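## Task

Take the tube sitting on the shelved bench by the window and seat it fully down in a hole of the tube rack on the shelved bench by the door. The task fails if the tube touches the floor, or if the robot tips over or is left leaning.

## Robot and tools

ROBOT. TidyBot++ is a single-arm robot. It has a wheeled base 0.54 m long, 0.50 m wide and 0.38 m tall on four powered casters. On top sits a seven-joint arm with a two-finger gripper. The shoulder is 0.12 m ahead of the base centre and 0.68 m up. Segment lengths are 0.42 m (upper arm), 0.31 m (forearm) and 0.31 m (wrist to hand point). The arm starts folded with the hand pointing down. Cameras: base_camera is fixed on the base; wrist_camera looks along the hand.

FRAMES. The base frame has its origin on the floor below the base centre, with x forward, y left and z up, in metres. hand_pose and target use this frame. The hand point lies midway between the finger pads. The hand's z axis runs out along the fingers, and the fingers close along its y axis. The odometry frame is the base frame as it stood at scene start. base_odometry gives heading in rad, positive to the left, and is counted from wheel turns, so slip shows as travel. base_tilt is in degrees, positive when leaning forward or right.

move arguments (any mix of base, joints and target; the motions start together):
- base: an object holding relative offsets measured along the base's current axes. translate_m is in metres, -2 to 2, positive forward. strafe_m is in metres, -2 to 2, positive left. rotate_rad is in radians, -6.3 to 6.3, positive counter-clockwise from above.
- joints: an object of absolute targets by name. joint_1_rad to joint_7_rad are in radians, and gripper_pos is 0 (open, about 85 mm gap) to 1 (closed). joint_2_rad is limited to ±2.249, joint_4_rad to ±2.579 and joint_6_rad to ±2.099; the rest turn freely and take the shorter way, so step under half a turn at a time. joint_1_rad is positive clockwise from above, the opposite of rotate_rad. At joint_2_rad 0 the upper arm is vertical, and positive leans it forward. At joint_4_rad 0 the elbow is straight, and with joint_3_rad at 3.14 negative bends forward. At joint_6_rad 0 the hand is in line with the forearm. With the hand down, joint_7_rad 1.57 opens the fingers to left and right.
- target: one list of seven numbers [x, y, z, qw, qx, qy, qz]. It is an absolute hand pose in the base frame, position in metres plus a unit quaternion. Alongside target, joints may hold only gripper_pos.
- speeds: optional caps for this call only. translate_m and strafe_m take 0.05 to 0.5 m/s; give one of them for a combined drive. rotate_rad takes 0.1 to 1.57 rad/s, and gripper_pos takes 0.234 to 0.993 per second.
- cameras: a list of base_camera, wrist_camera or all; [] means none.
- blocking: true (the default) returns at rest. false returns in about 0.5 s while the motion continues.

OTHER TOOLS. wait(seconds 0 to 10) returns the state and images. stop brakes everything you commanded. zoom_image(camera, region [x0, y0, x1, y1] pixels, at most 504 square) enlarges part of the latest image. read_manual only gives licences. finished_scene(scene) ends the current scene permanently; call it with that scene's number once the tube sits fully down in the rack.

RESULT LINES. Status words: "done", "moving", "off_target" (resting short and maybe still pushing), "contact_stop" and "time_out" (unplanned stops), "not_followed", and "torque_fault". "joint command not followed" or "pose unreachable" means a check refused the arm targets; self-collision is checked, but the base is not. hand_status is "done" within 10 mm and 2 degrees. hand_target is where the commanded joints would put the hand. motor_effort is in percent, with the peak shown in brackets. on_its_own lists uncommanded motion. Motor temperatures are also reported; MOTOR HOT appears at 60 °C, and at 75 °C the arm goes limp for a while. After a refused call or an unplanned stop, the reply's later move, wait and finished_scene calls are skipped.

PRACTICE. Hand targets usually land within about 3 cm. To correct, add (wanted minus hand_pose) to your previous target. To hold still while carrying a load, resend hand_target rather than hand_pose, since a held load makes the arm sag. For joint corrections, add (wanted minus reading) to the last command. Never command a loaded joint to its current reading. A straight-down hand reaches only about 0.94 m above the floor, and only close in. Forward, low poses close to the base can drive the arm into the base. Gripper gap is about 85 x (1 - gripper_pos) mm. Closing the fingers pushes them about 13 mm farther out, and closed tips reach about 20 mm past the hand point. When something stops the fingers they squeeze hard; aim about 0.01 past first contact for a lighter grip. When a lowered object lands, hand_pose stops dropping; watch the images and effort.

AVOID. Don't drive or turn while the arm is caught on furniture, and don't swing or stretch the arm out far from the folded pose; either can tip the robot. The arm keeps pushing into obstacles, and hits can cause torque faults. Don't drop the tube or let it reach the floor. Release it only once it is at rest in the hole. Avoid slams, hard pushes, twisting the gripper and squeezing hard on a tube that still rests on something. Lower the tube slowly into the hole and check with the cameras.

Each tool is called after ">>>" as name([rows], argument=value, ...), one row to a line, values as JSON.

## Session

>>> move(joints={"joint_2_rad":-0.5,"joint_4_rad":-2.2,"joint_6_rad":0.0})

Scene clock: 1.87 s.
Motor temperatures (°C): [32 30 25 27 42 32 48]
move: done
base_odometry: x=+0.000 y=+0.000 heading=+0.000
base_tilt: forward=-0.6 right=+0.2
base_status: not commanded
joint_positions: joint_1_rad=+0.043 joint_2_rad=-0.491 joint_3_rad=+3.120 joint_4_rad=-2.234 joint_5_rad=-0.031 joint_6_rad=-0.044 joint_7_rad=+1.532 gripper_pos=+0.000
joint_status: all done
motor_effort: joint_1_rad=+0(1) joint_2_rad=-3(5) joint_3_rad=+0(1) joint_4_rad=+20(20) joint_5_rad=+1(2) joint_6_rad=+9(9) joint_7_rad=+1(1)
hand_pose: x=+0.5341 y=-0.0054 z=+0.9321 quat_wxyz=(-0.011, +0.778, -0.033, +0.627) (m; base frame)
hand_target: x=+0.5375 y=-0.0055 z=+0.9703 quat_wxyz=(-0.011, +0.751, -0.032, +0.660) (m; base frame)
hand_status: not commanded
pictures: base_camera, wrist_camera
camera_calibration:
wrist_camera: T_world_to_cam=[[-0.0388499, -0.999168, -0.0124345, 0.0275597], [-0.229357, 0.0210282, -0.973115, 1.09175], [0.972567, -0.0349535, -0.229983, -0.174782], [0, 0, 0, 1]] pos_world=[0.421459, -0.00153006, 1.02255]

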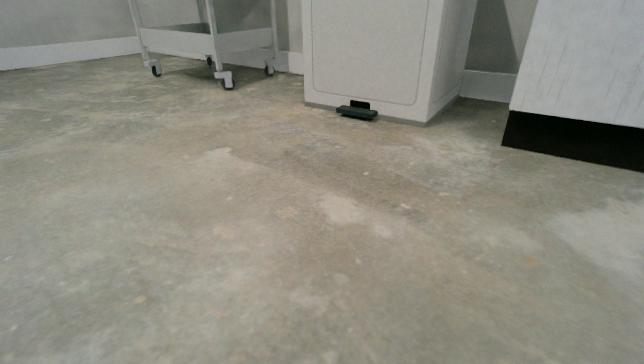

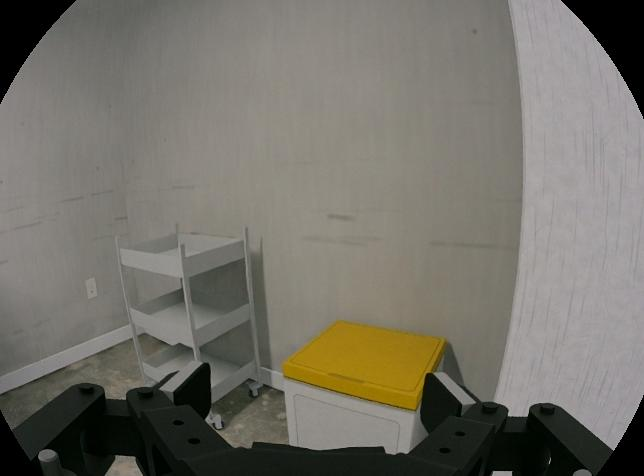

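>>> move(joints={"joint_1_rad":-1.3}, cameras=["wrist_camera"])

>>> move(joints={"joint_1_rad":-2.6}, cameras=["wrist_camera"])

>>> move(joints={"joint_1_rad":-3.9}, cameras=["wrist_camera"])

>>> move(joints={"joint_1_rad":-5.2}, cameras=["wrist_camera"])

Scene clock: 4.87 s.
Motor temperatures (°C): [32 30 25 27 42 32 48]
move: done
base_odometry: x=+0.000 y=+0.000 heading=+0.000
base_tilt: forward=-0.6 right=+0.2
base_status: not commanded
joint_positions: joint_1_rad=-1.279 joint_2_rad=-0.491 joint_3_rad=+3.120 joint_4_rad=-2.234 joint_5_rad=-0.031 joint_6_rad=-0.040 joint_7_rad=+1.532 gripper_pos=+0.000
joint_status: all done
motor_effort: joint_1_rad=+0(2) joint_2_rad=-4(4) joint_3_rad=+0(1) joint_4_rad=+20(20) joint_5_rad=+1(1) joint_6_rad=+9(9) joint_7_rad=+1(1)
hand_pose: x=+0.2267 y=+0.4012 z=+0.9331 quat_wxyz=(-0.394, +0.634, +0.451, +0.489) (m; base frame)
hand_target: x=+0.2191 y=+0.4064 z=+0.9703 quat_wxyz=(-0.419, +0.607, +0.442, +0.510) (m; base frame)
hand_status: not commanded
pictures: wrist_camera
camera_calibration:
wrist_camera: T_world_to_cam=[[0.958753, -0.283968, -0.0124683, -0.0911184], [-0.0760359, -0.213957, -0.973879, 1.07391], [0.273883, 0.934657, -0.226724, -0.0949782], [0, 0, 0, 1]] pos_world=[0.195028, 0.292668, 1.02319]

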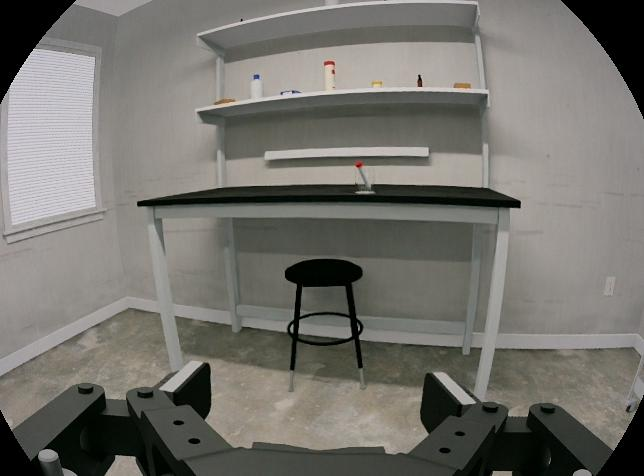

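Scene clock: 7.43 s.
Motor temperatures (°C): [32 30 25 27 42 32 48]
move: done
base_odometry: x=+0.000 y=+0.000 heading=+0.000
base_tilt: forward=-0.7 right=+0.2
base_status: not commanded
joint_positions: joint_1_rad=-2.579 joint_2_rad=-0.491 joint_3_rad=+3.120 joint_4_rad=-2.234 joint_5_rad=-0.031 joint_6_rad=-0.040 joint_7_rad=+1.532 gripper_pos=+0.000
joint_status: all done
motor_effort: joint_1_rad=-1(2) joint_2_rad=-4(4) joint_3_rad=+0(1) joint_4_rad=+20(20) joint_5_rad=+1(1) joint_6_rad=+9(9) joint_7_rad=+1(1)
hand_pose: x=-0.2388 y=+0.2111 z=+0.9332 quat_wxyz=(-0.610, +0.231, +0.743, +0.151) (m; base frame)
hand_target: x=-0.2458 y=+0.2051 z=+0.9703 quat_wxyz=(-0.642, +0.216, +0.720, +0.152) (m; base frame)
hand_status: not commanded
pictures: wrist_camera
camera_calibration:
wrist_camera: T_world_to_cam=[[0.530075, 0.847859, -0.012472, -0.0401018], [0.185518, -0.130312, -0.973962, 1.04283], [-0.827408, 0.513959, -0.226368, 0.0357109], [0, 0, 0, 1]] pos_world=[-0.142659, 0.151539, 1.02326]

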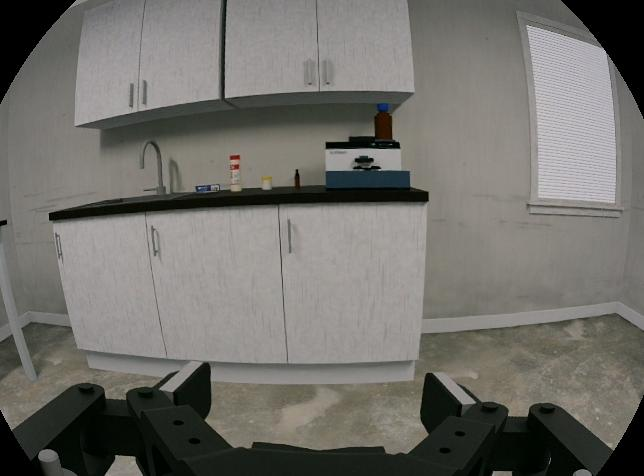

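Scene clock: 10.00 s.
Motor temperatures (°C): [32 30 25 27 42 32 48]
move: done
base_odometry: x=+0.000 y=+0.000 heading=+0.000
base_tilt: forward=-0.6 right=+0.2
base_status: not commanded
joint_positions: joint_1_rad=-3.879 joint_2_rad=-0.491 joint_3_rad=+3.120 joint_4_rad=-2.234 joint_5_rad=-0.031 joint_6_rad=-0.040 joint_7_rad=+1.532 gripper_pos=+0.000
joint_status: all done
motor_effort: joint_1_rad=-1(3) joint_2_rad=-4(4) joint_3_rad=+0(1) joint_4_rad=+19(20) joint_5_rad=+1(1) joint_6_rad=+9(9) joint_7_rad=+1(2)
hand_pose: x=-0.1801 y=-0.2883 z=+0.9333 quat_wxyz=(-0.577, -0.265, +0.731, -0.249) (m; base frame)
hand_target: x=-0.1763 y=-0.2967 z=+0.9703 quat_wxyz=(-0.603, -0.264, +0.704, -0.268) (m; base frame)
hand_status: not commanded
pictures: wrist_camera
camera_calibration:
wrist_camera: T_world_to_cam=[[-0.675154, 0.737571, -0.0124745, 0.103323], [0.175018, 0.143734, -0.974017, 1.0441], [-0.716614, -0.659795, -0.226131, 0.0222835], [0, 0, 0, 1]] pos_world=[-0.0970095, -0.211579, 1.0233]

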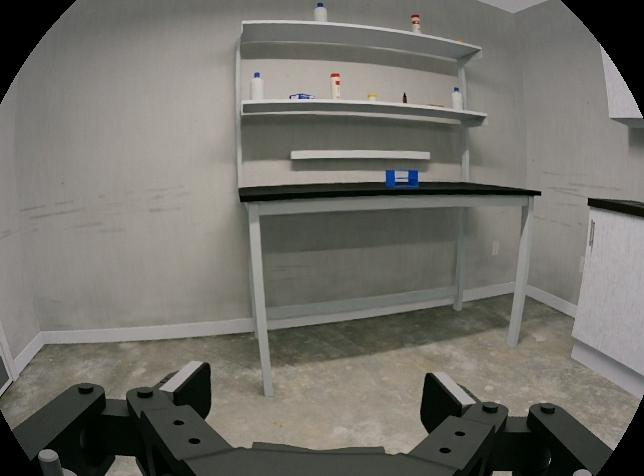

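Scene clock: 12.57 s.
Motor temperatures (°C): [32 30 25 27 42 32 48]
move: done
base_odometry: x=+0.000 y=+0.000 heading=+0.000
base_tilt: forward=-0.7 right=+0.2
base_status: not commanded
joint_positions: joint_1_rad=-5.179 joint_2_rad=-0.491 joint_3_rad=+3.120 joint_4_rad=-2.234 joint_5_rad=-0.031 joint_6_rad=-0.039 joint_7_rad=+1.532 gripper_pos=+0.000
joint_status: all done
motor_effort: joint_1_rad=-1(2) joint_2_rad=-4(4) joint_3_rad=+0(1) joint_4_rad=+20(20) joint_5_rad=+1(2) joint_6_rad=+9(9) joint_7_rad=+0(1)
hand_pose: x=+0.3168 y=-0.3653 z=+0.9334 quat_wxyz=(-0.309, -0.654, +0.422, -0.547) (m; base frame)
hand_target: x=+0.3259 y=-0.3639 z=+0.9703 quat_wxyz=(-0.318, -0.636, +0.401, -0.578) (m; base frame)
hand_status: not commanded
pictures: wrist_camera
camera_calibration:
wrist_camera: T_world_to_cam=[[-0.89129, -0.453262, -0.0124763, 0.129045], [-0.0915987, 0.20693, -0.974058, 1.07585], [0.444085, -0.867026, -0.225953, -0.116022], [0, 0, 0, 1]] pos_world=[0.265087, -0.264729, 1.02334]

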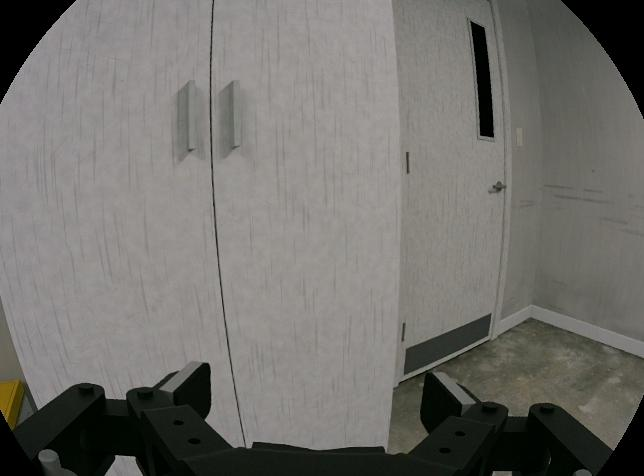

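>>> move(base={"rotate_rad":1.3}, joints={"joint_1_rad":0.0,"joint_6_rad":-0.15})

>>> zoom_image(camera="wrist_camera", region=[200, 60, 520, 230])

Scene clock: 15.70 s.
Motor temperatures (°C): [32 30 25 27 42 32 48]
move: done
base_odometry: x=+0.000 y=+0.000 heading=+1.299
base_tilt: forward=-0.6 right=+0.2
base_status: done
joint_positions: joint_1_rad=-6.262 joint_2_rad=-0.491 joint_3_rad=+3.120 joint_4_rad=-2.234 joint_5_rad=-0.031 joint_6_rad=-0.105 joint_7_rad=+1.532 gripper_pos=+0.000
joint_status: all done
motor_effort: joint_1_rad=-1(3) joint_2_rad=-4(5) joint_3_rad=+0(2) joint_4_rad=+20(20) joint_5_rad=+0(1) joint_6_rad=+9(10) joint_7_rad=+0(1)
hand_pose: x=+0.5295 y=+0.0039 z=+0.9135 quat_wxyz=(+0.018, -0.798, +0.025, -0.602) (m; base frame)
hand_target: x=+0.5279 y=+0.0131 z=+0.9246 quat_wxyz=(+0.024, -0.798, +0.016, -0.601) (m; base frame)
hand_status: not commanded
pictures: base_camera, wrist_camera
camera_calibration:
wrist_camera: T_world_to_cam=[[-0.0169762, -0.999786, -0.0118282, 0.0242969], [-0.289245, 0.0162348, -0.957118, 1.08951], [0.957105, -0.0128269, -0.289458, -0.111768], [0, 0, 0, 1]] pos_world=[0.42252, 0.00517015, 1.01072]

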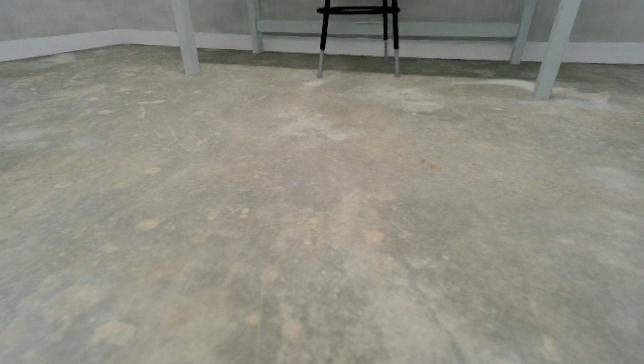

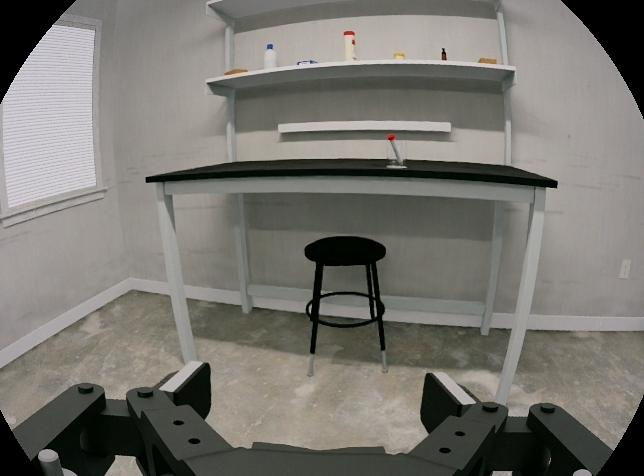

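Scaled by 1.575.

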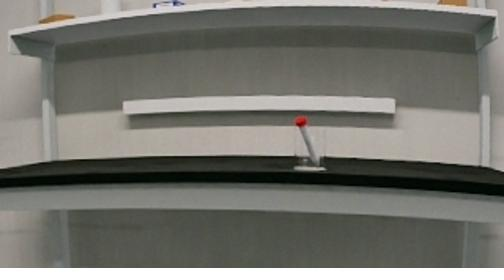

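>>> move(base={"rotate_rad":-0.32}, joints={"joint_2_rad":-0.5,"joint_4_rad":-1.9,"joint_6_rad":-0.5,"joint_7_rad":1.66}, cameras=[])

>>> move(base={"translate_m":0.75,"strafe_m":0.25})

>>> zoom_image(camera="wrist_camera", region=[220, 60, 460, 260])

Scene clock: 19.90 s.
Motor temperatures (°C): [32 30 25 27 42 32 48]
move: done
base_odometry: x=+0.000 y=+0.000 heading=+0.980
base_tilt: forward=-0.7 right=+0.2
base_status: done
joint_positions: joint_1_rad=-6.267 joint_2_rad=-0.491 joint_3_rad=+3.120 joint_4_rad=-1.944 joint_5_rad=-0.031 joint_6_rad=-0.455 joint_7_rad=+1.575 gripper_pos=+0.000
joint_status: all done
motor_effort: joint_1_rad=+0(2) joint_2_rad=-4(5) joint_3_rad=+0(2) joint_4_rad=+20(21) joint_5_rad=+1(1) joint_6_rad=+9(10) joint_7_rad=+0(1)
hand_pose: x=+0.5263 y=+0.0096 z=+0.9868 quat_wxyz=(+0.009, -0.816, +0.002, -0.579) (m; base frame)
hand_target: x=+0.5212 y=+0.0169 z=+1.0037 quat_wxyz=(-0.011, -0.812, -0.040, -0.582) (m; base frame)
hand_status: not commanded
pictures: none
No camera images: "cameras" was empty.

Scene clock: 22.77 s.
Motor temperatures (°C): [32 30 25 27 42 32 48]
move: done
base_odometry: x=+0.210 y=+0.762 heading=+0.981
base_tilt: forward=-0.6 right=+0.2
base_status: done
joint_positions: joint_1_rad=-6.267 joint_2_rad=-0.497 joint_3_rad=+3.120 joint_4_rad=-1.944 joint_5_rad=-0.031 joint_6_rad=-0.458 joint_7_rad=+1.575 gripper_pos=+0.000
joint_status: not commanded
motor_effort: joint_1_rad=-1(1) joint_2_rad=-3(7) joint_3_rad=+0(1) joint_4_rad=+20(20) joint_5_rad=+1(1) joint_6_rad=+9(9) joint_7_rad=+0(1)
hand_pose: x=+0.5242 y=+0.0097 z=+0.9883 quat_wxyz=(+0.009, -0.815, +0.002, -0.580) (m; base frame)
hand_target: x=+0.5212 y=+0.0169 z=+1.0037 quat_wxyz=(-0.011, -0.812, -0.040, -0.582) (m; base frame)
hand_status: not commanded
pictures: base_camera, wrist_camera
camera_calibration:
wrist_camera: T_world_to_cam=[[0.0111095, -0.999514, 0.0291368, -0.0243003], [-0.342454, -0.0311796, -0.939017, 1.16992], [0.939469, 0.000453969, -0.342634, -0.023349], [0, 0, 0, 1]] pos_world=[0.422851, 0.0121998, 1.09129]

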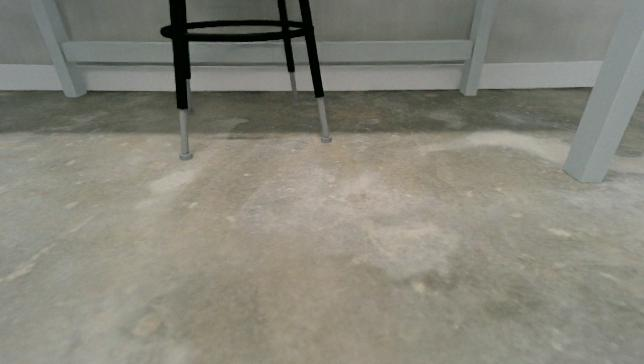

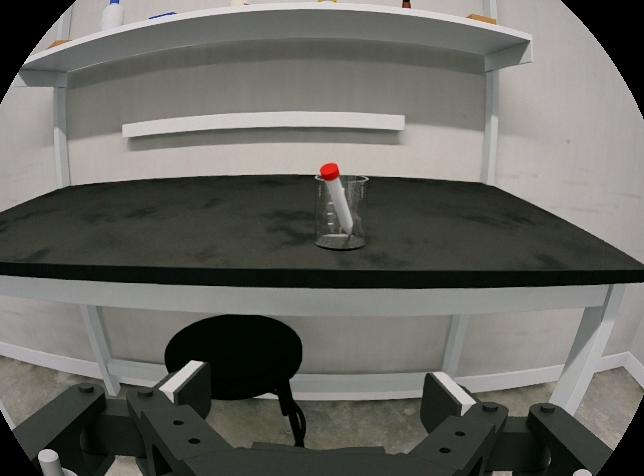

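Scaled by 2.100.

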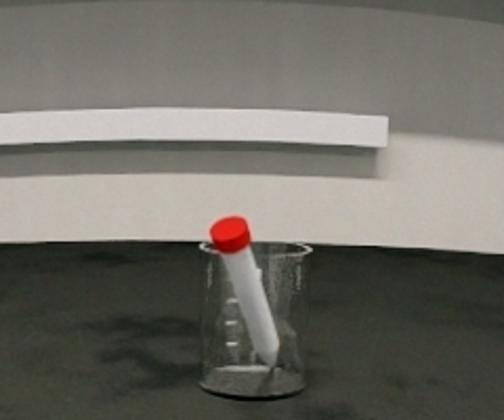

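>>> move(joints={"joint_2_rad":-0.5,"joint_4_rad":-1.35,"joint_6_rad":-1.2,"joint_7_rad":1.69}, base={"translate_m":0.25})

>>> zoom_image(camera="wrist_camera", region=[240, 120, 440, 320])

Scene clock: 30.73 s.
Motor temperatures (°C): [32 30 25 27 42 32 48]
move: done
base_odometry: x=+0.349 y=+0.970 heading=+0.981
base_tilt: forward=-0.6 right=+0.2
base_status: done
joint_positions: joint_1_rad=-6.267 joint_2_rad=-0.496 joint_3_rad=+3.120 joint_4_rad=-1.393 joint_5_rad=-0.031 joint_6_rad=-1.155 joint_7_rad=+1.603 gripper_pos=+0.000
joint_status: all done
motor_effort: joint_1_rad=+0(1) joint_2_rad=+0(6) joint_3_rad=+0(1) joint_4_rad=+16(21) joint_5_rad=+1(1) joint_6_rad=+8(10) joint_7_rad=+0(2)
hand_pose: x=+0.4401 y=+0.0152 z=+1.1038 quat_wxyz=(+0.003, -0.855, -0.020, -0.518) (m; base frame)
hand_target: x=+0.4291 y=+0.0206 z=+1.1148 quat_wxyz=(-0.015, -0.852, -0.064, -0.519) (m; base frame)
hand_status: not commanded
pictures: base_camera, wrist_camera
camera_calibration:
wrist_camera: T_world_to_cam=[[0.0468202, -0.997123, 0.0596092, -0.0706208], [-0.474105, -0.0747074, -0.877293, 1.24026], [0.879223, 0.012814, -0.476239, 0.269005], [0, 0, 0, 1]] pos_world=[0.354805, 0.0187919, 1.22039]

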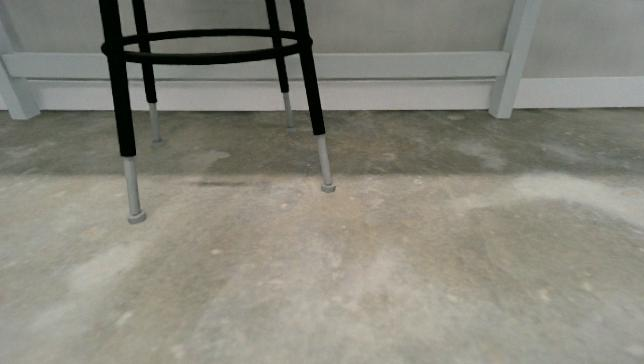

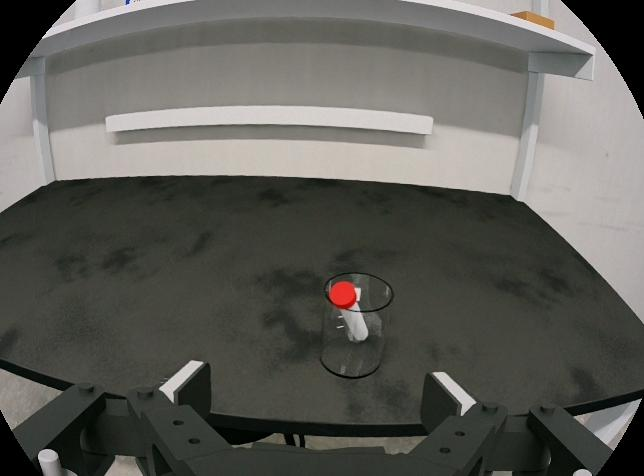

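Scaled by 2.520.

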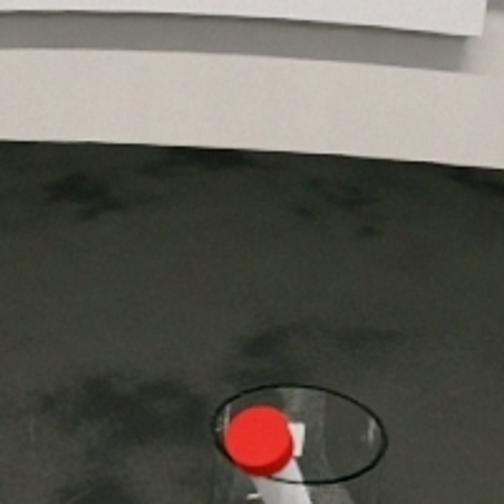

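>>> move(target=[0.55,-0.014,1.09,0.0784,0.7847,0.3078,0.5324])

>>> zoom_image(camera="wrist_camera", region=[220, 240, 420, 440])

Scene clock: 38.20 s.
Motor temperatures (°C): [32 30 25 27 42 32 48]
move: off_target
base_odometry: x=+0.349 y=+0.970 heading=+0.981
base_tilt: forward=-0.6 right=+0.2
base_status: not commanded
joint_positions: joint_1_rad=-6.750 joint_2_rad=-0.367 joint_3_rad=+3.593 joint_4_rad=-1.393 joint_5_rad=-0.081 joint_6_rad=-0.982 joint_7_rad=+2.300 gripper_pos=+0.000
joint_status: not commanded
motor_effort: joint_1_rad=+0(1) joint_2_rad=-4(5) joint_3_rad=-3(3) joint_4_rad=+17(18) joint_5_rad=+0(1) joint_6_rad=+8(8) joint_7_rad=+0(1)
hand_pose: x=+0.5389 y=-0.0235 z=+1.0927 quat_wxyz=(-0.074, -0.800, -0.279, -0.526) (m; base frame)
hand_target: x=+0.5500 y=-0.0140 z=+1.0900 quat_wxyz=(-0.078, -0.785, -0.308, -0.532) (m; base frame)
hand_status: off_target (0.015 m and 3.8 deg from the pose sent, 0.115 m and 35.4 deg at the start)
pictures: base_camera, wrist_camera
camera_calibration:
wrist_camera: T_world_to_cam=[[0.370961, -0.81116, 0.452115, -0.712359], [-0.288671, -0.563458, -0.77407, 1.05029], [0.882642, 0.156637, -0.443179, 0.142779], [0, 0, 0, 1]] pos_world=[0.441423, -0.00840692, 1.19834]

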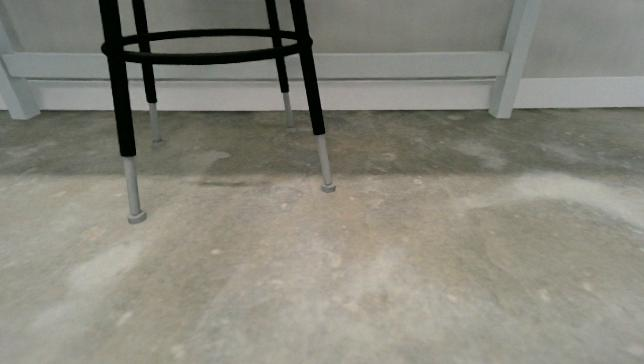

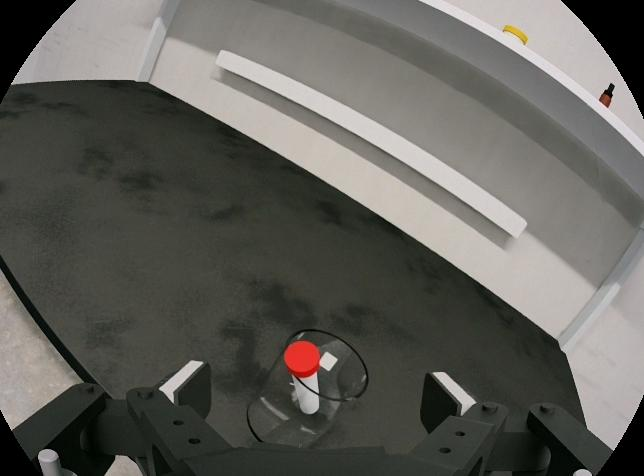

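Scaled by 2.520.

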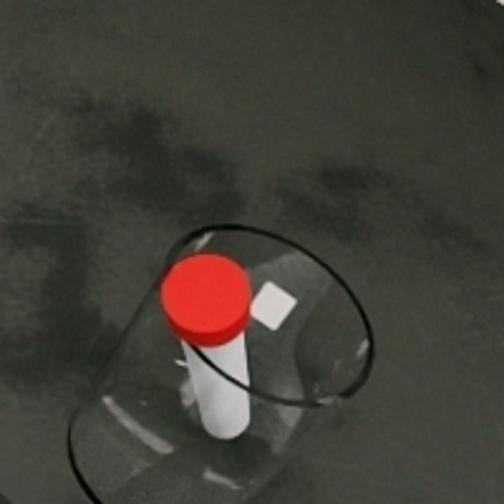

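>>> move(target=[0.595,0.0,1.062,0.083,0.769,0.336,0.537], joints={"gripper_pos":0.42})

>>> zoom_image(camera="wrist_camera", region=[220, 240, 420, 440])

Scene clock: 40.33 s.
Motor temperatures (°C): [32 30 25 27 42 32 48]
move: off_target
base_odometry: x=+0.349 y=+0.970 heading=+0.981
base_tilt: forward=-0.6 right=+0.2
base_status: not commanded
joint_positions: joint_1_rad=-6.772 joint_2_rad=-0.282 joint_3_rad=+3.662 joint_4_rad=-1.450 joint_5_rad=-0.215 joint_6_rad=-0.850 joint_7_rad=+2.475 gripper_pos=+0.419
joint_status: all done
motor_effort: joint_1_rad=+0(1) joint_2_rad=-7(10) joint_3_rad=-3(4) joint_4_rad=+19(20) joint_5_rad=-2(2) joint_6_rad=+8(8) joint_7_rad=+1(1)
hand_pose: x=+0.5890 y=-0.0077 z=+1.0684 quat_wxyz=(-0.080, -0.783, -0.313, -0.532) (m; base frame)
hand_target: x=+0.5950 y=+0.0000 z=+1.0620 quat_wxyz=(-0.083, -0.769, -0.336, -0.537) (m; base frame)
hand_status: off_target (0.012 m and 3.2 deg from the pose sent, 0.068 m and 7.6 deg at the start)
pictures: base_camera, wrist_camera
camera_calibration:
wrist_camera: T_world_to_cam=[[0.405017, -0.767986, 0.496144, -0.773896], [-0.234684, -0.611785, -0.755409, 1.00269], [0.883677, 0.189516, -0.428017, 0.0687596], [0, 0, 0, 1]] pos_world=[0.487996, 0.00606101, 1.17084]

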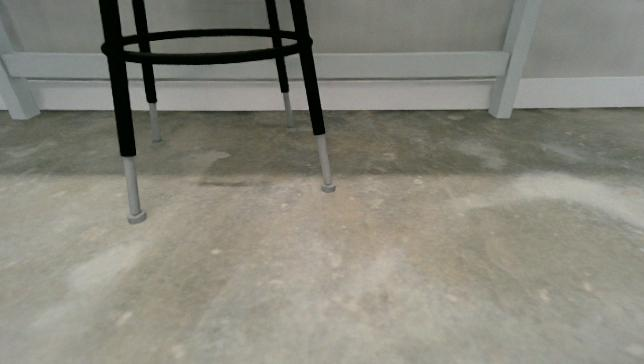

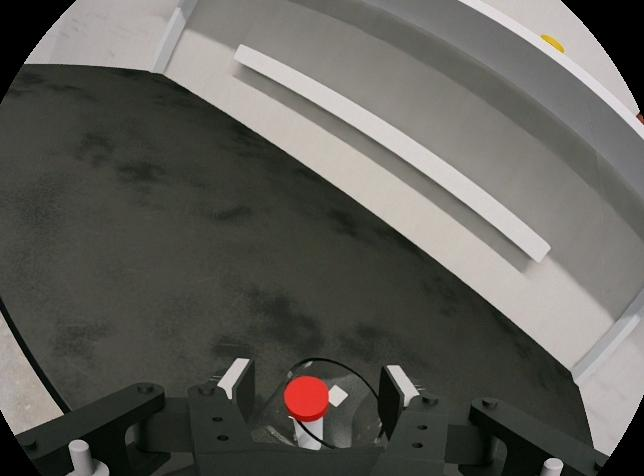

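Scaled by 2.520.

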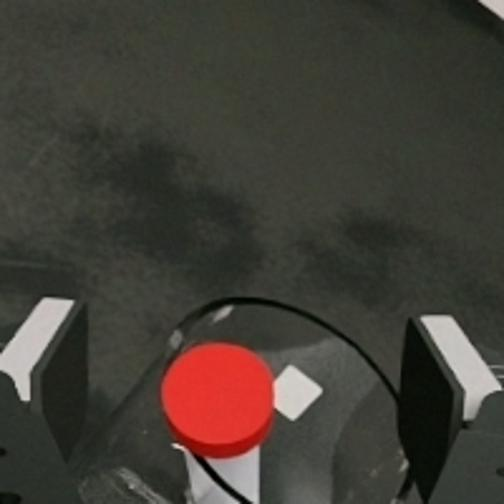

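>>> move(target=[0.608,0.006,1.047,0.083,0.769,0.336,0.537], cameras=[])

>>> move(target=[0.621,0.0095,1.040,0.083,0.769,0.336,0.537])

>>> zoom_image(camera="wrist_camera", region=[220, 300, 400, 476])

Scene clock: 41.83 s.
Motor temperatures (°C): [32 30 25 27 42 32 48]
move: off_target
base_odometry: x=+0.349 y=+0.970 heading=+0.981
base_tilt: forward=-0.6 right=+0.2
base_status: not commanded
joint_positions: joint_1_rad=-6.769 joint_2_rad=-0.266 joint_3_rad=+3.662 joint_4_rad=-1.487 joint_5_rad=-0.264 joint_6_rad=-0.796 joint_7_rad=+2.515 gripper_pos=+0.419
joint_status: not commanded
motor_effort: joint_1_rad=-1(2) joint_2_rad=-8(9) joint_3_rad=-3(3) joint_4_rad=+19(20) joint_5_rad=-1(2) joint_6_rad=+8(8) joint_7_rad=+0(1)
hand_pose: x=+0.6007 y=+0.0026 z=+1.0589 quat_wxyz=(-0.074, -0.778, -0.317, -0.538) (m; base frame)
hand_target: x=+0.6080 y=+0.0060 z=+1.0470 quat_wxyz=(-0.083, -0.769, -0.336, -0.537) (m; base frame)
hand_status: off_target (0.014 m and 2.6 deg from the pose sent, 0.032 m and 3.2 deg at the start)
pictures: none
No camera images: "cameras" was empty.

Scene clock: 42.60 s.
Motor temperatures (°C): [32 30 25 27 42 32 48]
move: off_target
base_odometry: x=+0.349 y=+0.970 heading=+0.981
base_tilt: forward=-0.6 right=+0.2
base_status: not commanded
joint_positions: joint_1_rad=-6.731 joint_2_rad=-0.233 joint_3_rad=+3.660 joint_4_rad=-1.489 joint_5_rad=-0.330 joint_6_rad=-0.778 joint_7_rad=+2.566 gripper_pos=+0.419
joint_status: not commanded
motor_effort: joint_1_rad=-1(1) joint_2_rad=-9(10) joint_3_rad=-3(3) joint_4_rad=+19(19) joint_5_rad=-2(2) joint_6_rad=+7(8) joint_7_rad=+0(1)
hand_pose: x=+0.6134 y=+0.0020 z=+1.0535 quat_wxyz=(-0.074, -0.778, -0.314, -0.539) (m; base frame)
hand_target: x=+0.6210 y=+0.0095 z=+1.0400 quat_wxyz=(-0.083, -0.769, -0.336, -0.537) (m; base frame)
hand_status: off_target (0.017 m and 2.9 deg from the pose sent, 0.029 m and 2.6 deg at the start)
pictures: base_camera, wrist_camera
camera_calibration:
wrist_camera: T_world_to_cam=[[0.408603, -0.768128, 0.492973, -0.767778], [-0.217362, -0.606473, -0.764817, 1.00234], [0.886452, 0.205353, -0.414769, 0.0232842], [0, 0, 0, 1]] pos_world=[0.510947, 0.0133605, 1.15476]

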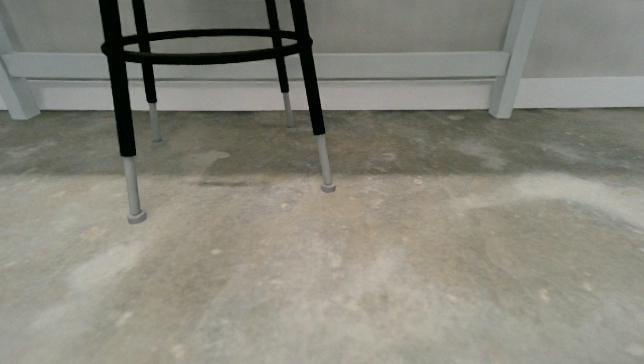

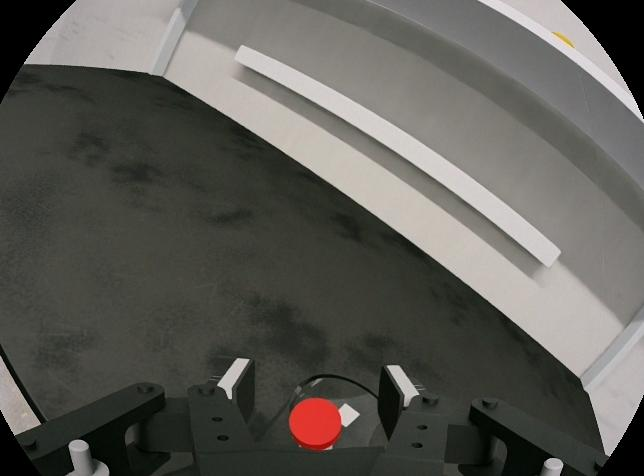

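Scaled by 2.800.

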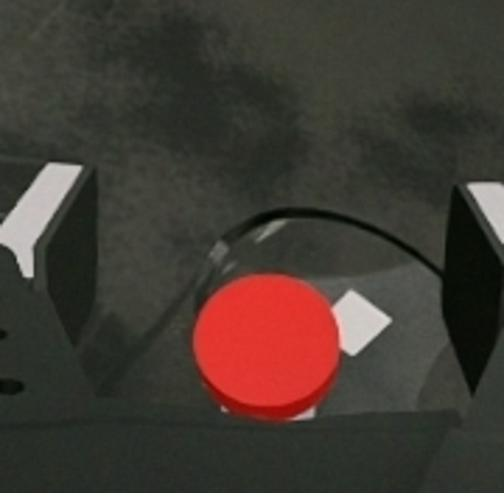

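>>> move(target=[0.623,0.007,1.031,0.083,0.769,0.336,0.537])

>>> zoom_image(camera="wrist_camera", region=[220, 300, 400, 476])

Scene clock: 44.17 s.
Motor temperatures (°C): [32 30 25 27 42 32 48]
move: off_target
base_odometry: x=+0.349 y=+0.970 heading=+0.981
base_tilt: forward=-0.6 right=+0.2
base_status: not commanded
joint_positions: joint_1_rad=-6.731 joint_2_rad=-0.232 joint_3_rad=+3.661 joint_4_rad=-1.521 joint_5_rad=-0.345 joint_6_rad=-0.752 joint_7_rad=+2.591 gripper_pos=+0.419
joint_status: not commanded
motor_effort: joint_1_rad=-1(1) joint_2_rad=-10(10) joint_3_rad=-2(3) joint_4_rad=+19(20) joint_5_rad=-2(2) joint_6_rad=+7(8) joint_7_rad=+1(1)
hand_pose: x=+0.6159 y=+0.0039 z=+1.0429 quat_wxyz=(-0.074, -0.777, -0.318, -0.537) (m; base frame)
hand_target: x=+0.6230 y=+0.0070 z=+1.0310 quat_wxyz=(-0.083, -0.769, -0.336, -0.537) (m; base frame)
hand_status: off_target (0.014 m and 2.5 deg from the pose sent, 0.025 m and 2.9 deg at the start)
pictures: base_camera, wrist_camera
camera_calibration:
wrist_camera: T_world_to_cam=[[0.414368, -0.762671, 0.49662, -0.769475], [-0.215081, -0.612276, -0.760828, 0.990378], [0.88433, 0.208449, -0.417744, 0.0206804], [0, 0, 0, 1]] pos_world=[0.513569, 0.0152172, 1.14428]

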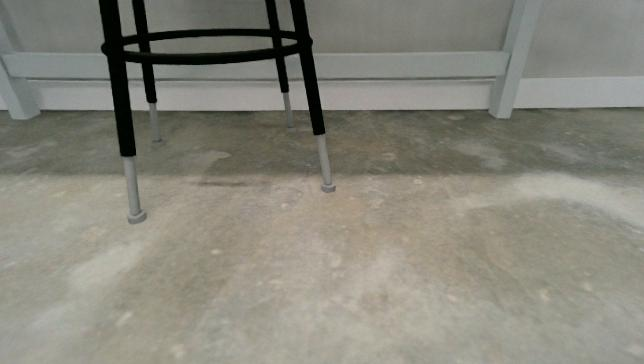

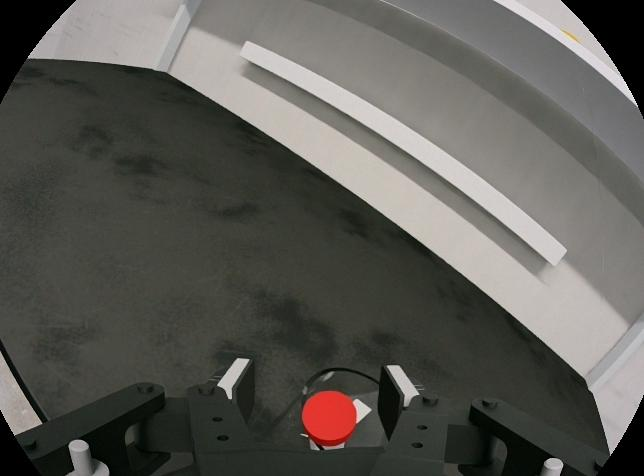

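Scaled by 2.800.

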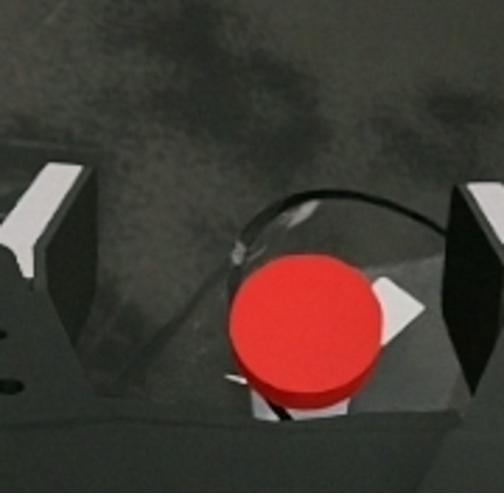

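>>> move(target=[0.625,0.001,1.033,0.083,0.769,0.336,0.537])

>>> zoom_image(camera="wrist_camera", region=[220, 300, 400, 476])

Scene clock: 45.13 s.
Motor temperatures (°C): [32 30 25 27 42 32 48]
move: off_target
base_odometry: x=+0.349 y=+0.970 heading=+0.981
base_tilt: forward=-0.6 right=+0.2
base_status: not commanded
joint_positions: joint_1_rad=-6.731 joint_2_rad=-0.228 joint_3_rad=+3.672 joint_4_rad=-1.521 joint_5_rad=-0.376 joint_6_rad=-0.752 joint_7_rad=+2.623 gripper_pos=+0.419
joint_status: not commanded
motor_effort: joint_1_rad=-1(1) joint_2_rad=-9(10) joint_3_rad=-3(3) joint_4_rad=+19(19) joint_5_rad=-2(3) joint_6_rad=+7(8) joint_7_rad=+0(1)
hand_pose: x=+0.6175 y=+0.0043 z=+1.0437 quat_wxyz=(-0.072, -0.774, -0.322, -0.541) (m; base frame)
hand_target: x=+0.6250 y=+0.0010 z=+1.0330 quat_wxyz=(-0.083, -0.769, -0.336, -0.537) (m; base frame)
hand_status: off_target (0.014 m and 2.2 deg from the pose sent, 0.014 m and 2.5 deg at the start)
pictures: base_camera, wrist_camera
camera_calibration:
wrist_camera: T_world_to_cam=[[0.418926, -0.75941, 0.497792, -0.774326], [-0.204232, -0.612974, -0.763251, 0.987424], [0.884754, 0.218081, -0.411887, 0.0131622], [0, 0, 0, 1]] pos_world=[0.514404, 0.0143635, 1.14453]

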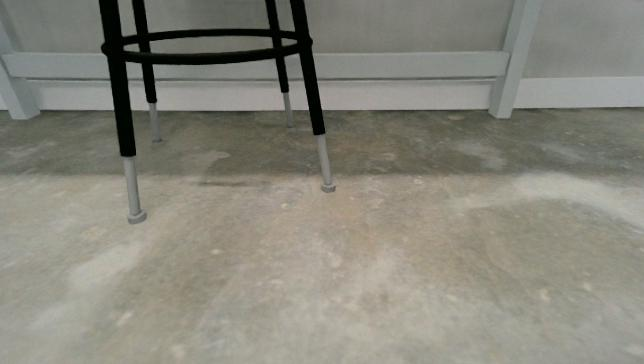

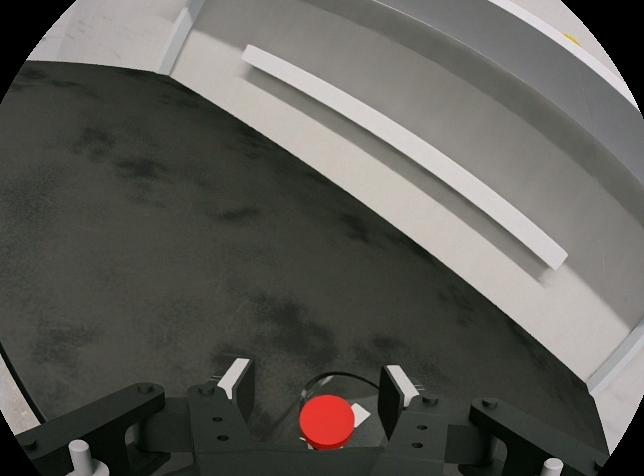

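Scaled by 2.800.

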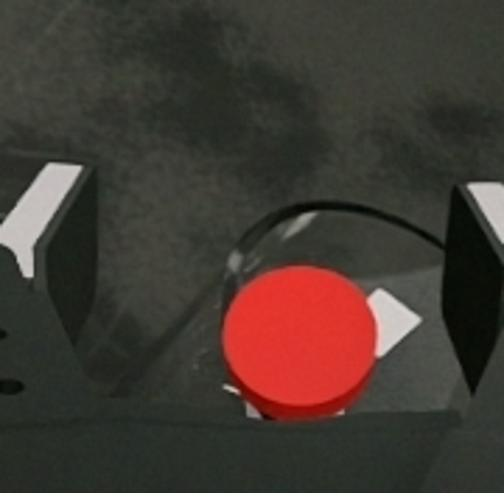

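>>> move(target=[0.625,-0.008,1.035,0.083,0.769,0.336,0.537])

>>> zoom_image(camera="wrist_camera", region=[220, 300, 400, 476])

Scene clock: 46.30 s.
Motor temperatures (°C): [32 30 25 27 42 32 48]
move: off_target
base_odometry: x=+0.349 y=+0.970 heading=+0.981
base_tilt: forward=-0.6 right=+0.2
base_status: not commanded
joint_positions: joint_1_rad=-6.731 joint_2_rad=-0.226 joint_3_rad=+3.699 joint_4_rad=-1.521 joint_5_rad=-0.405 joint_6_rad=-0.752 joint_7_rad=+2.658 gripper_pos=+0.419
joint_status: not commanded
motor_effort: joint_1_rad=-1(2) joint_2_rad=-9(10) joint_3_rad=-2(3) joint_4_rad=+19(19) joint_5_rad=-2(2) joint_6_rad=+7(8) joint_7_rad=+0(1)
hand_pose: x=+0.6193 y=-0.0047 z=+1.0444 quat_wxyz=(-0.074, -0.773, -0.319, -0.543) (m; base frame)
hand_target: x=+0.6250 y=-0.0080 z=+1.0350 quat_wxyz=(-0.083, -0.769, -0.336, -0.537) (m; base frame)
hand_status: off_target (0.012 m and 2.4 deg from the pose sent, 0.017 m and 2.2 deg at the start)
pictures: base_camera, wrist_camera
camera_calibration:
wrist_camera: T_world_to_cam=[[0.411884, -0.762025, 0.49967, -0.779869], [-0.201861, -0.611021, -0.765444, 0.983682], [0.888596, 0.21441, -0.405493, 0.0047514], [0, 0, 0, 1]] pos_world=[0.515561, 0.00575262, 1.14456]

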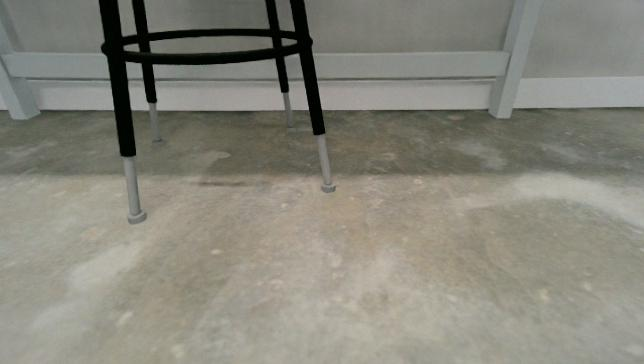

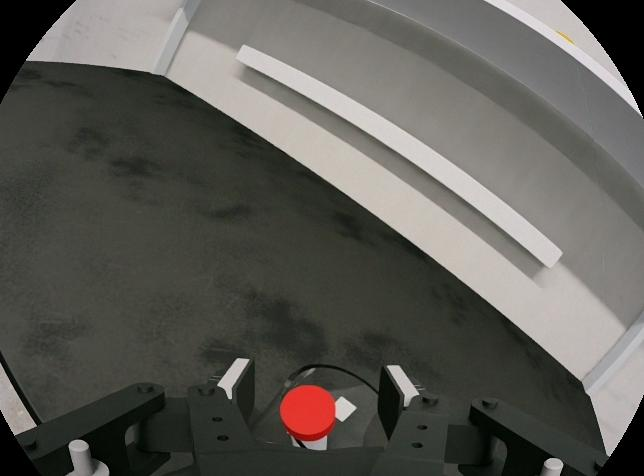

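Scaled by 2.800.

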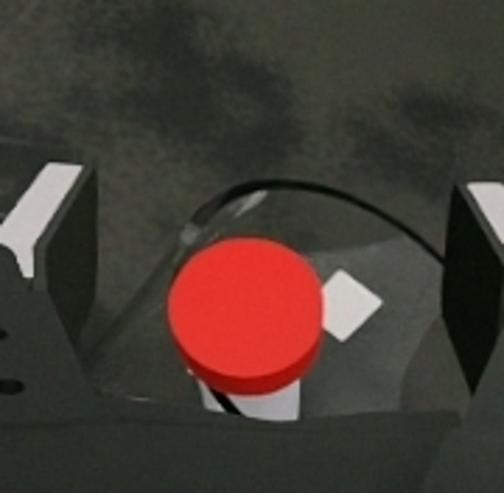

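>>> move(target=[0.625,-0.0025,1.034,0.083,0.769,0.336,0.537], cameras=["wrist_camera"])

Scene clock: 47.23 s.
Motor temperatures (°C): [32 30 25 27 42 32 48]
move: off_target
base_odometry: x=+0.349 y=+0.970 heading=+0.981
base_tilt: forward=-0.6 right=+0.2
base_status: not commanded
joint_positions: joint_1_rad=-6.730 joint_2_rad=-0.226 joint_3_rad=+3.696 joint_4_rad=-1.521 joint_5_rad=-0.405 joint_6_rad=-0.752 joint_7_rad=+2.659 gripper_pos=+0.419
joint_status: not commanded
motor_effort: joint_1_rad=+0(1) joint_2_rad=-10(10) joint_3_rad=-2(3) joint_4_rad=+19(19) joint_5_rad=-2(3) joint_6_rad=+8(8) joint_7_rad=+0(1)
hand_pose: x=+0.6192 y=-0.0037 z=+1.0446 quat_wxyz=(-0.073, -0.773, -0.320, -0.543) (m; base frame)
hand_target: x=+0.6250 y=-0.0025 z=+1.0340 quat_wxyz=(-0.083, -0.769, -0.336, -0.537) (m; base frame)
hand_status: off_target (0.012 m and 2.3 deg from the pose sent, 0.012 m and 2.4 deg at the start)
pictures: wrist_camera
camera_calibration:
wrist_camera: T_world_to_cam=[[0.41298, -0.761156, 0.500089, -0.780276], [-0.20066, -0.611654, -0.765255, 0.9834], [0.88836, 0.215687, -0.405335, 0.00467184], [0, 0, 0, 1]] pos_world=[0.515417, 0.00658143, 1.14465]

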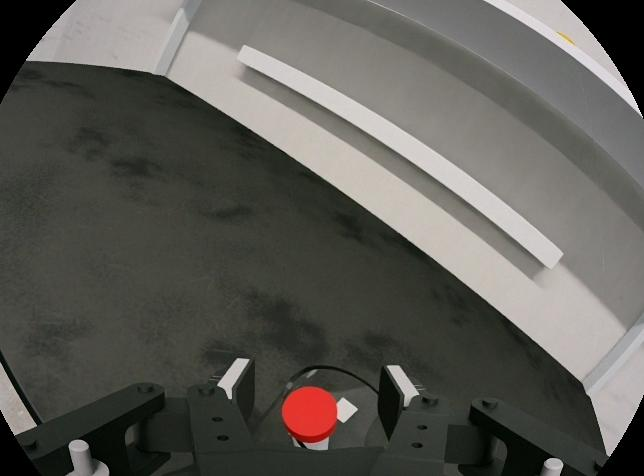

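>>> move(joints={"gripper_pos":0.68}, speeds={"gripper_pos":0.234}, cameras=["wrist_camera"])

>>> zoom_image(camera="wrist_camera", region=[220, 300, 400, 476])

Scene clock: 48.90 s.
Motor temperatures (°C): [32 30 25 27 42 32 48]
move: done
base_odometry: x=+0.349 y=+0.970 heading=+0.981
base_tilt: forward=-0.6 right=+0.2
base_status: not commanded
joint_positions: joint_1_rad=-6.730 joint_2_rad=-0.226 joint_3_rad=+3.696 joint_4_rad=-1.521 joint_5_rad=-0.405 joint_6_rad=-0.752 joint_7_rad=+2.659 gripper_pos=+0.678
joint_status: all done
motor_effort: joint_1_rad=-1(1) joint_2_rad=-10(10) joint_3_rad=-2(3) joint_4_rad=+19(19) joint_5_rad=-2(3) joint_6_rad=+7(7) joint_7_rad=+0(1)
hand_pose: x=+0.6192 y=-0.0037 z=+1.0446 quat_wxyz=(-0.073, -0.773, -0.320, -0.543) (m; base frame)
hand_target: x=+0.6250 y=-0.0025 z=+1.0340 quat_wxyz=(-0.083, -0.769, -0.336, -0.537) (m; base frame)
hand_status: not commanded
pictures: wrist_camera
camera_calibration:
wrist_camera: T_world_to_cam=[[0.41298, -0.761156, 0.500089, -0.780276], [-0.20066, -0.611654, -0.765255, 0.9834], [0.88836, 0.215687, -0.405335, 0.00467184], [0, 0, 0, 1]] pos_world=[0.515417, 0.00658143, 1.14465]

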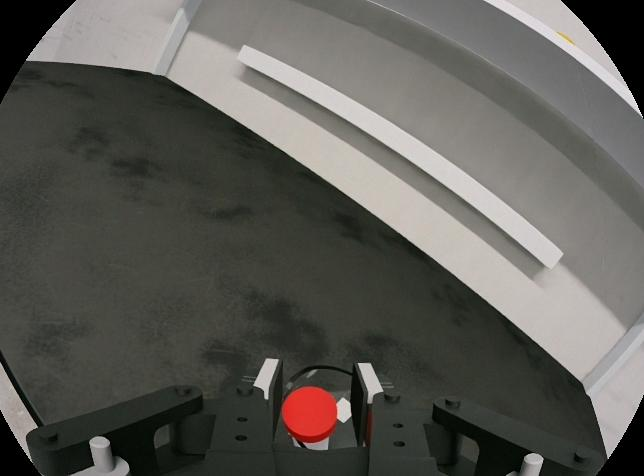

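Scaled by 2.800.

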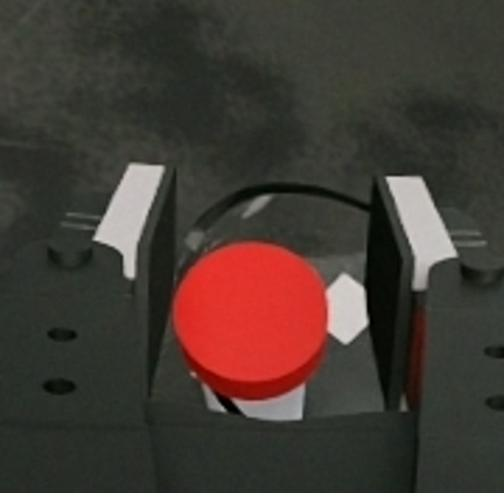

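>>> move(joints={"gripper_pos":0.72}, speeds={"gripper_pos":0.234}, cameras=["wrist_camera"])

>>> zoom_image(camera="wrist_camera", region=[220, 300, 400, 476])

Scene clock: 49.87 s.
Motor temperatures (°C): [32 30 25 27 42 32 48]
move: done
base_odometry: x=+0.349 y=+0.970 heading=+0.981
base_tilt: forward=-0.6 right=+0.2
base_status: not commanded
joint_positions: joint_1_rad=-6.730 joint_2_rad=-0.226 joint_3_rad=+3.696 joint_4_rad=-1.521 joint_5_rad=-0.405 joint_6_rad=-0.752 joint_7_rad=+2.659 gripper_pos=+0.718
joint_status: all done
motor_effort: joint_1_rad=+0(1) joint_2_rad=-9(10) joint_3_rad=-3(3) joint_4_rad=+19(19) joint_5_rad=-3(3) joint_6_rad=+7(7) joint_7_rad=-1(1)
hand_pose: x=+0.6192 y=-0.0037 z=+1.0446 quat_wxyz=(-0.073, -0.773, -0.320, -0.543) (m; base frame)
hand_target: x=+0.6250 y=-0.0025 z=+1.0340 quat_wxyz=(-0.083, -0.769, -0.336, -0.537) (m; base frame)
hand_status: not commanded
pictures: wrist_camera
camera_calibration:
wrist_camera: T_world_to_cam=[[0.41298, -0.761156, 0.500089, -0.780276], [-0.20066, -0.611654, -0.765255, 0.9834], [0.88836, 0.215687, -0.405335, 0.00467184], [0, 0, 0, 1]] pos_world=[0.515417, 0.00658143, 1.14465]

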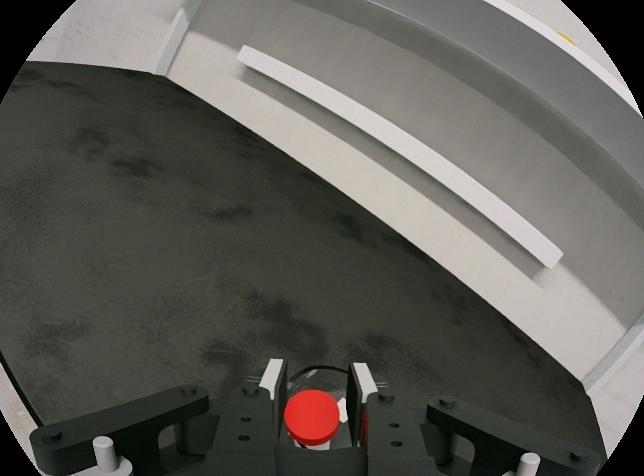

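Scaled by 2.800.

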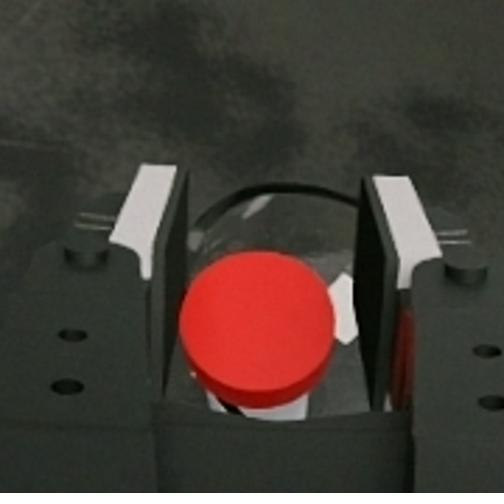

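>>> move(joints={"gripper_pos":0.75}, speeds={"gripper_pos":0.234}, cameras=["wrist_camera"])

>>> zoom_image(camera="wrist_camera", region=[220, 300, 400, 476])

Scene clock: 50.70 s.
Motor temperatures (°C): [32 30 25 27 42 32 48]
move: done
base_odometry: x=+0.349 y=+0.970 heading=+0.981
base_tilt: forward=-0.6 right=+0.2
base_status: not commanded
joint_positions: joint_1_rad=-6.730 joint_2_rad=-0.226 joint_3_rad=+3.696 joint_4_rad=-1.521 joint_5_rad=-0.405 joint_6_rad=-0.752 joint_7_rad=+2.659 gripper_pos=+0.750
joint_status: all done
motor_effort: joint_1_rad=+0(1) joint_2_rad=-10(10) joint_3_rad=-3(3) joint_4_rad=+19(19) joint_5_rad=-3(3) joint_6_rad=+7(7) joint_7_rad=+0(1)
hand_pose: x=+0.6192 y=-0.0037 z=+1.0446 quat_wxyz=(-0.073, -0.773, -0.320, -0.543) (m; base frame)
hand_target: x=+0.6250 y=-0.0025 z=+1.0340 quat_wxyz=(-0.083, -0.769, -0.336, -0.537) (m; base frame)
hand_status: not commanded
pictures: wrist_camera
camera_calibration:
wrist_camera: T_world_to_cam=[[0.41298, -0.761156, 0.500089, -0.780276], [-0.20066, -0.611654, -0.765255, 0.9834], [0.88836, 0.215687, -0.405335, 0.00467184], [0, 0, 0, 1]] pos_world=[0.515417, 0.00658143, 1.14465]

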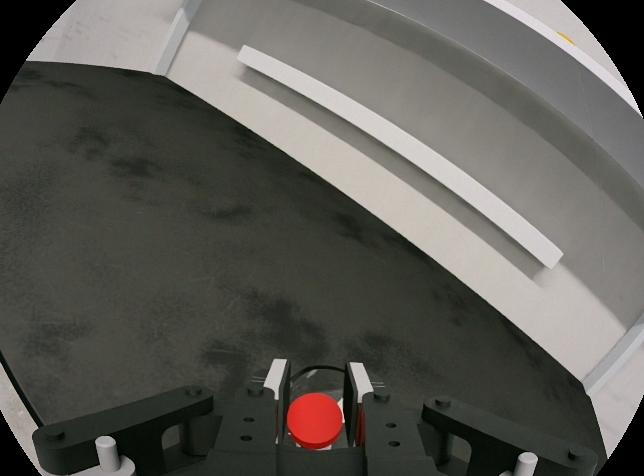

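Scaled by 2.800.

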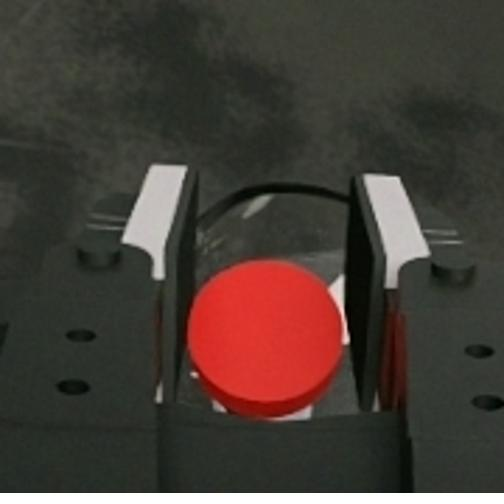

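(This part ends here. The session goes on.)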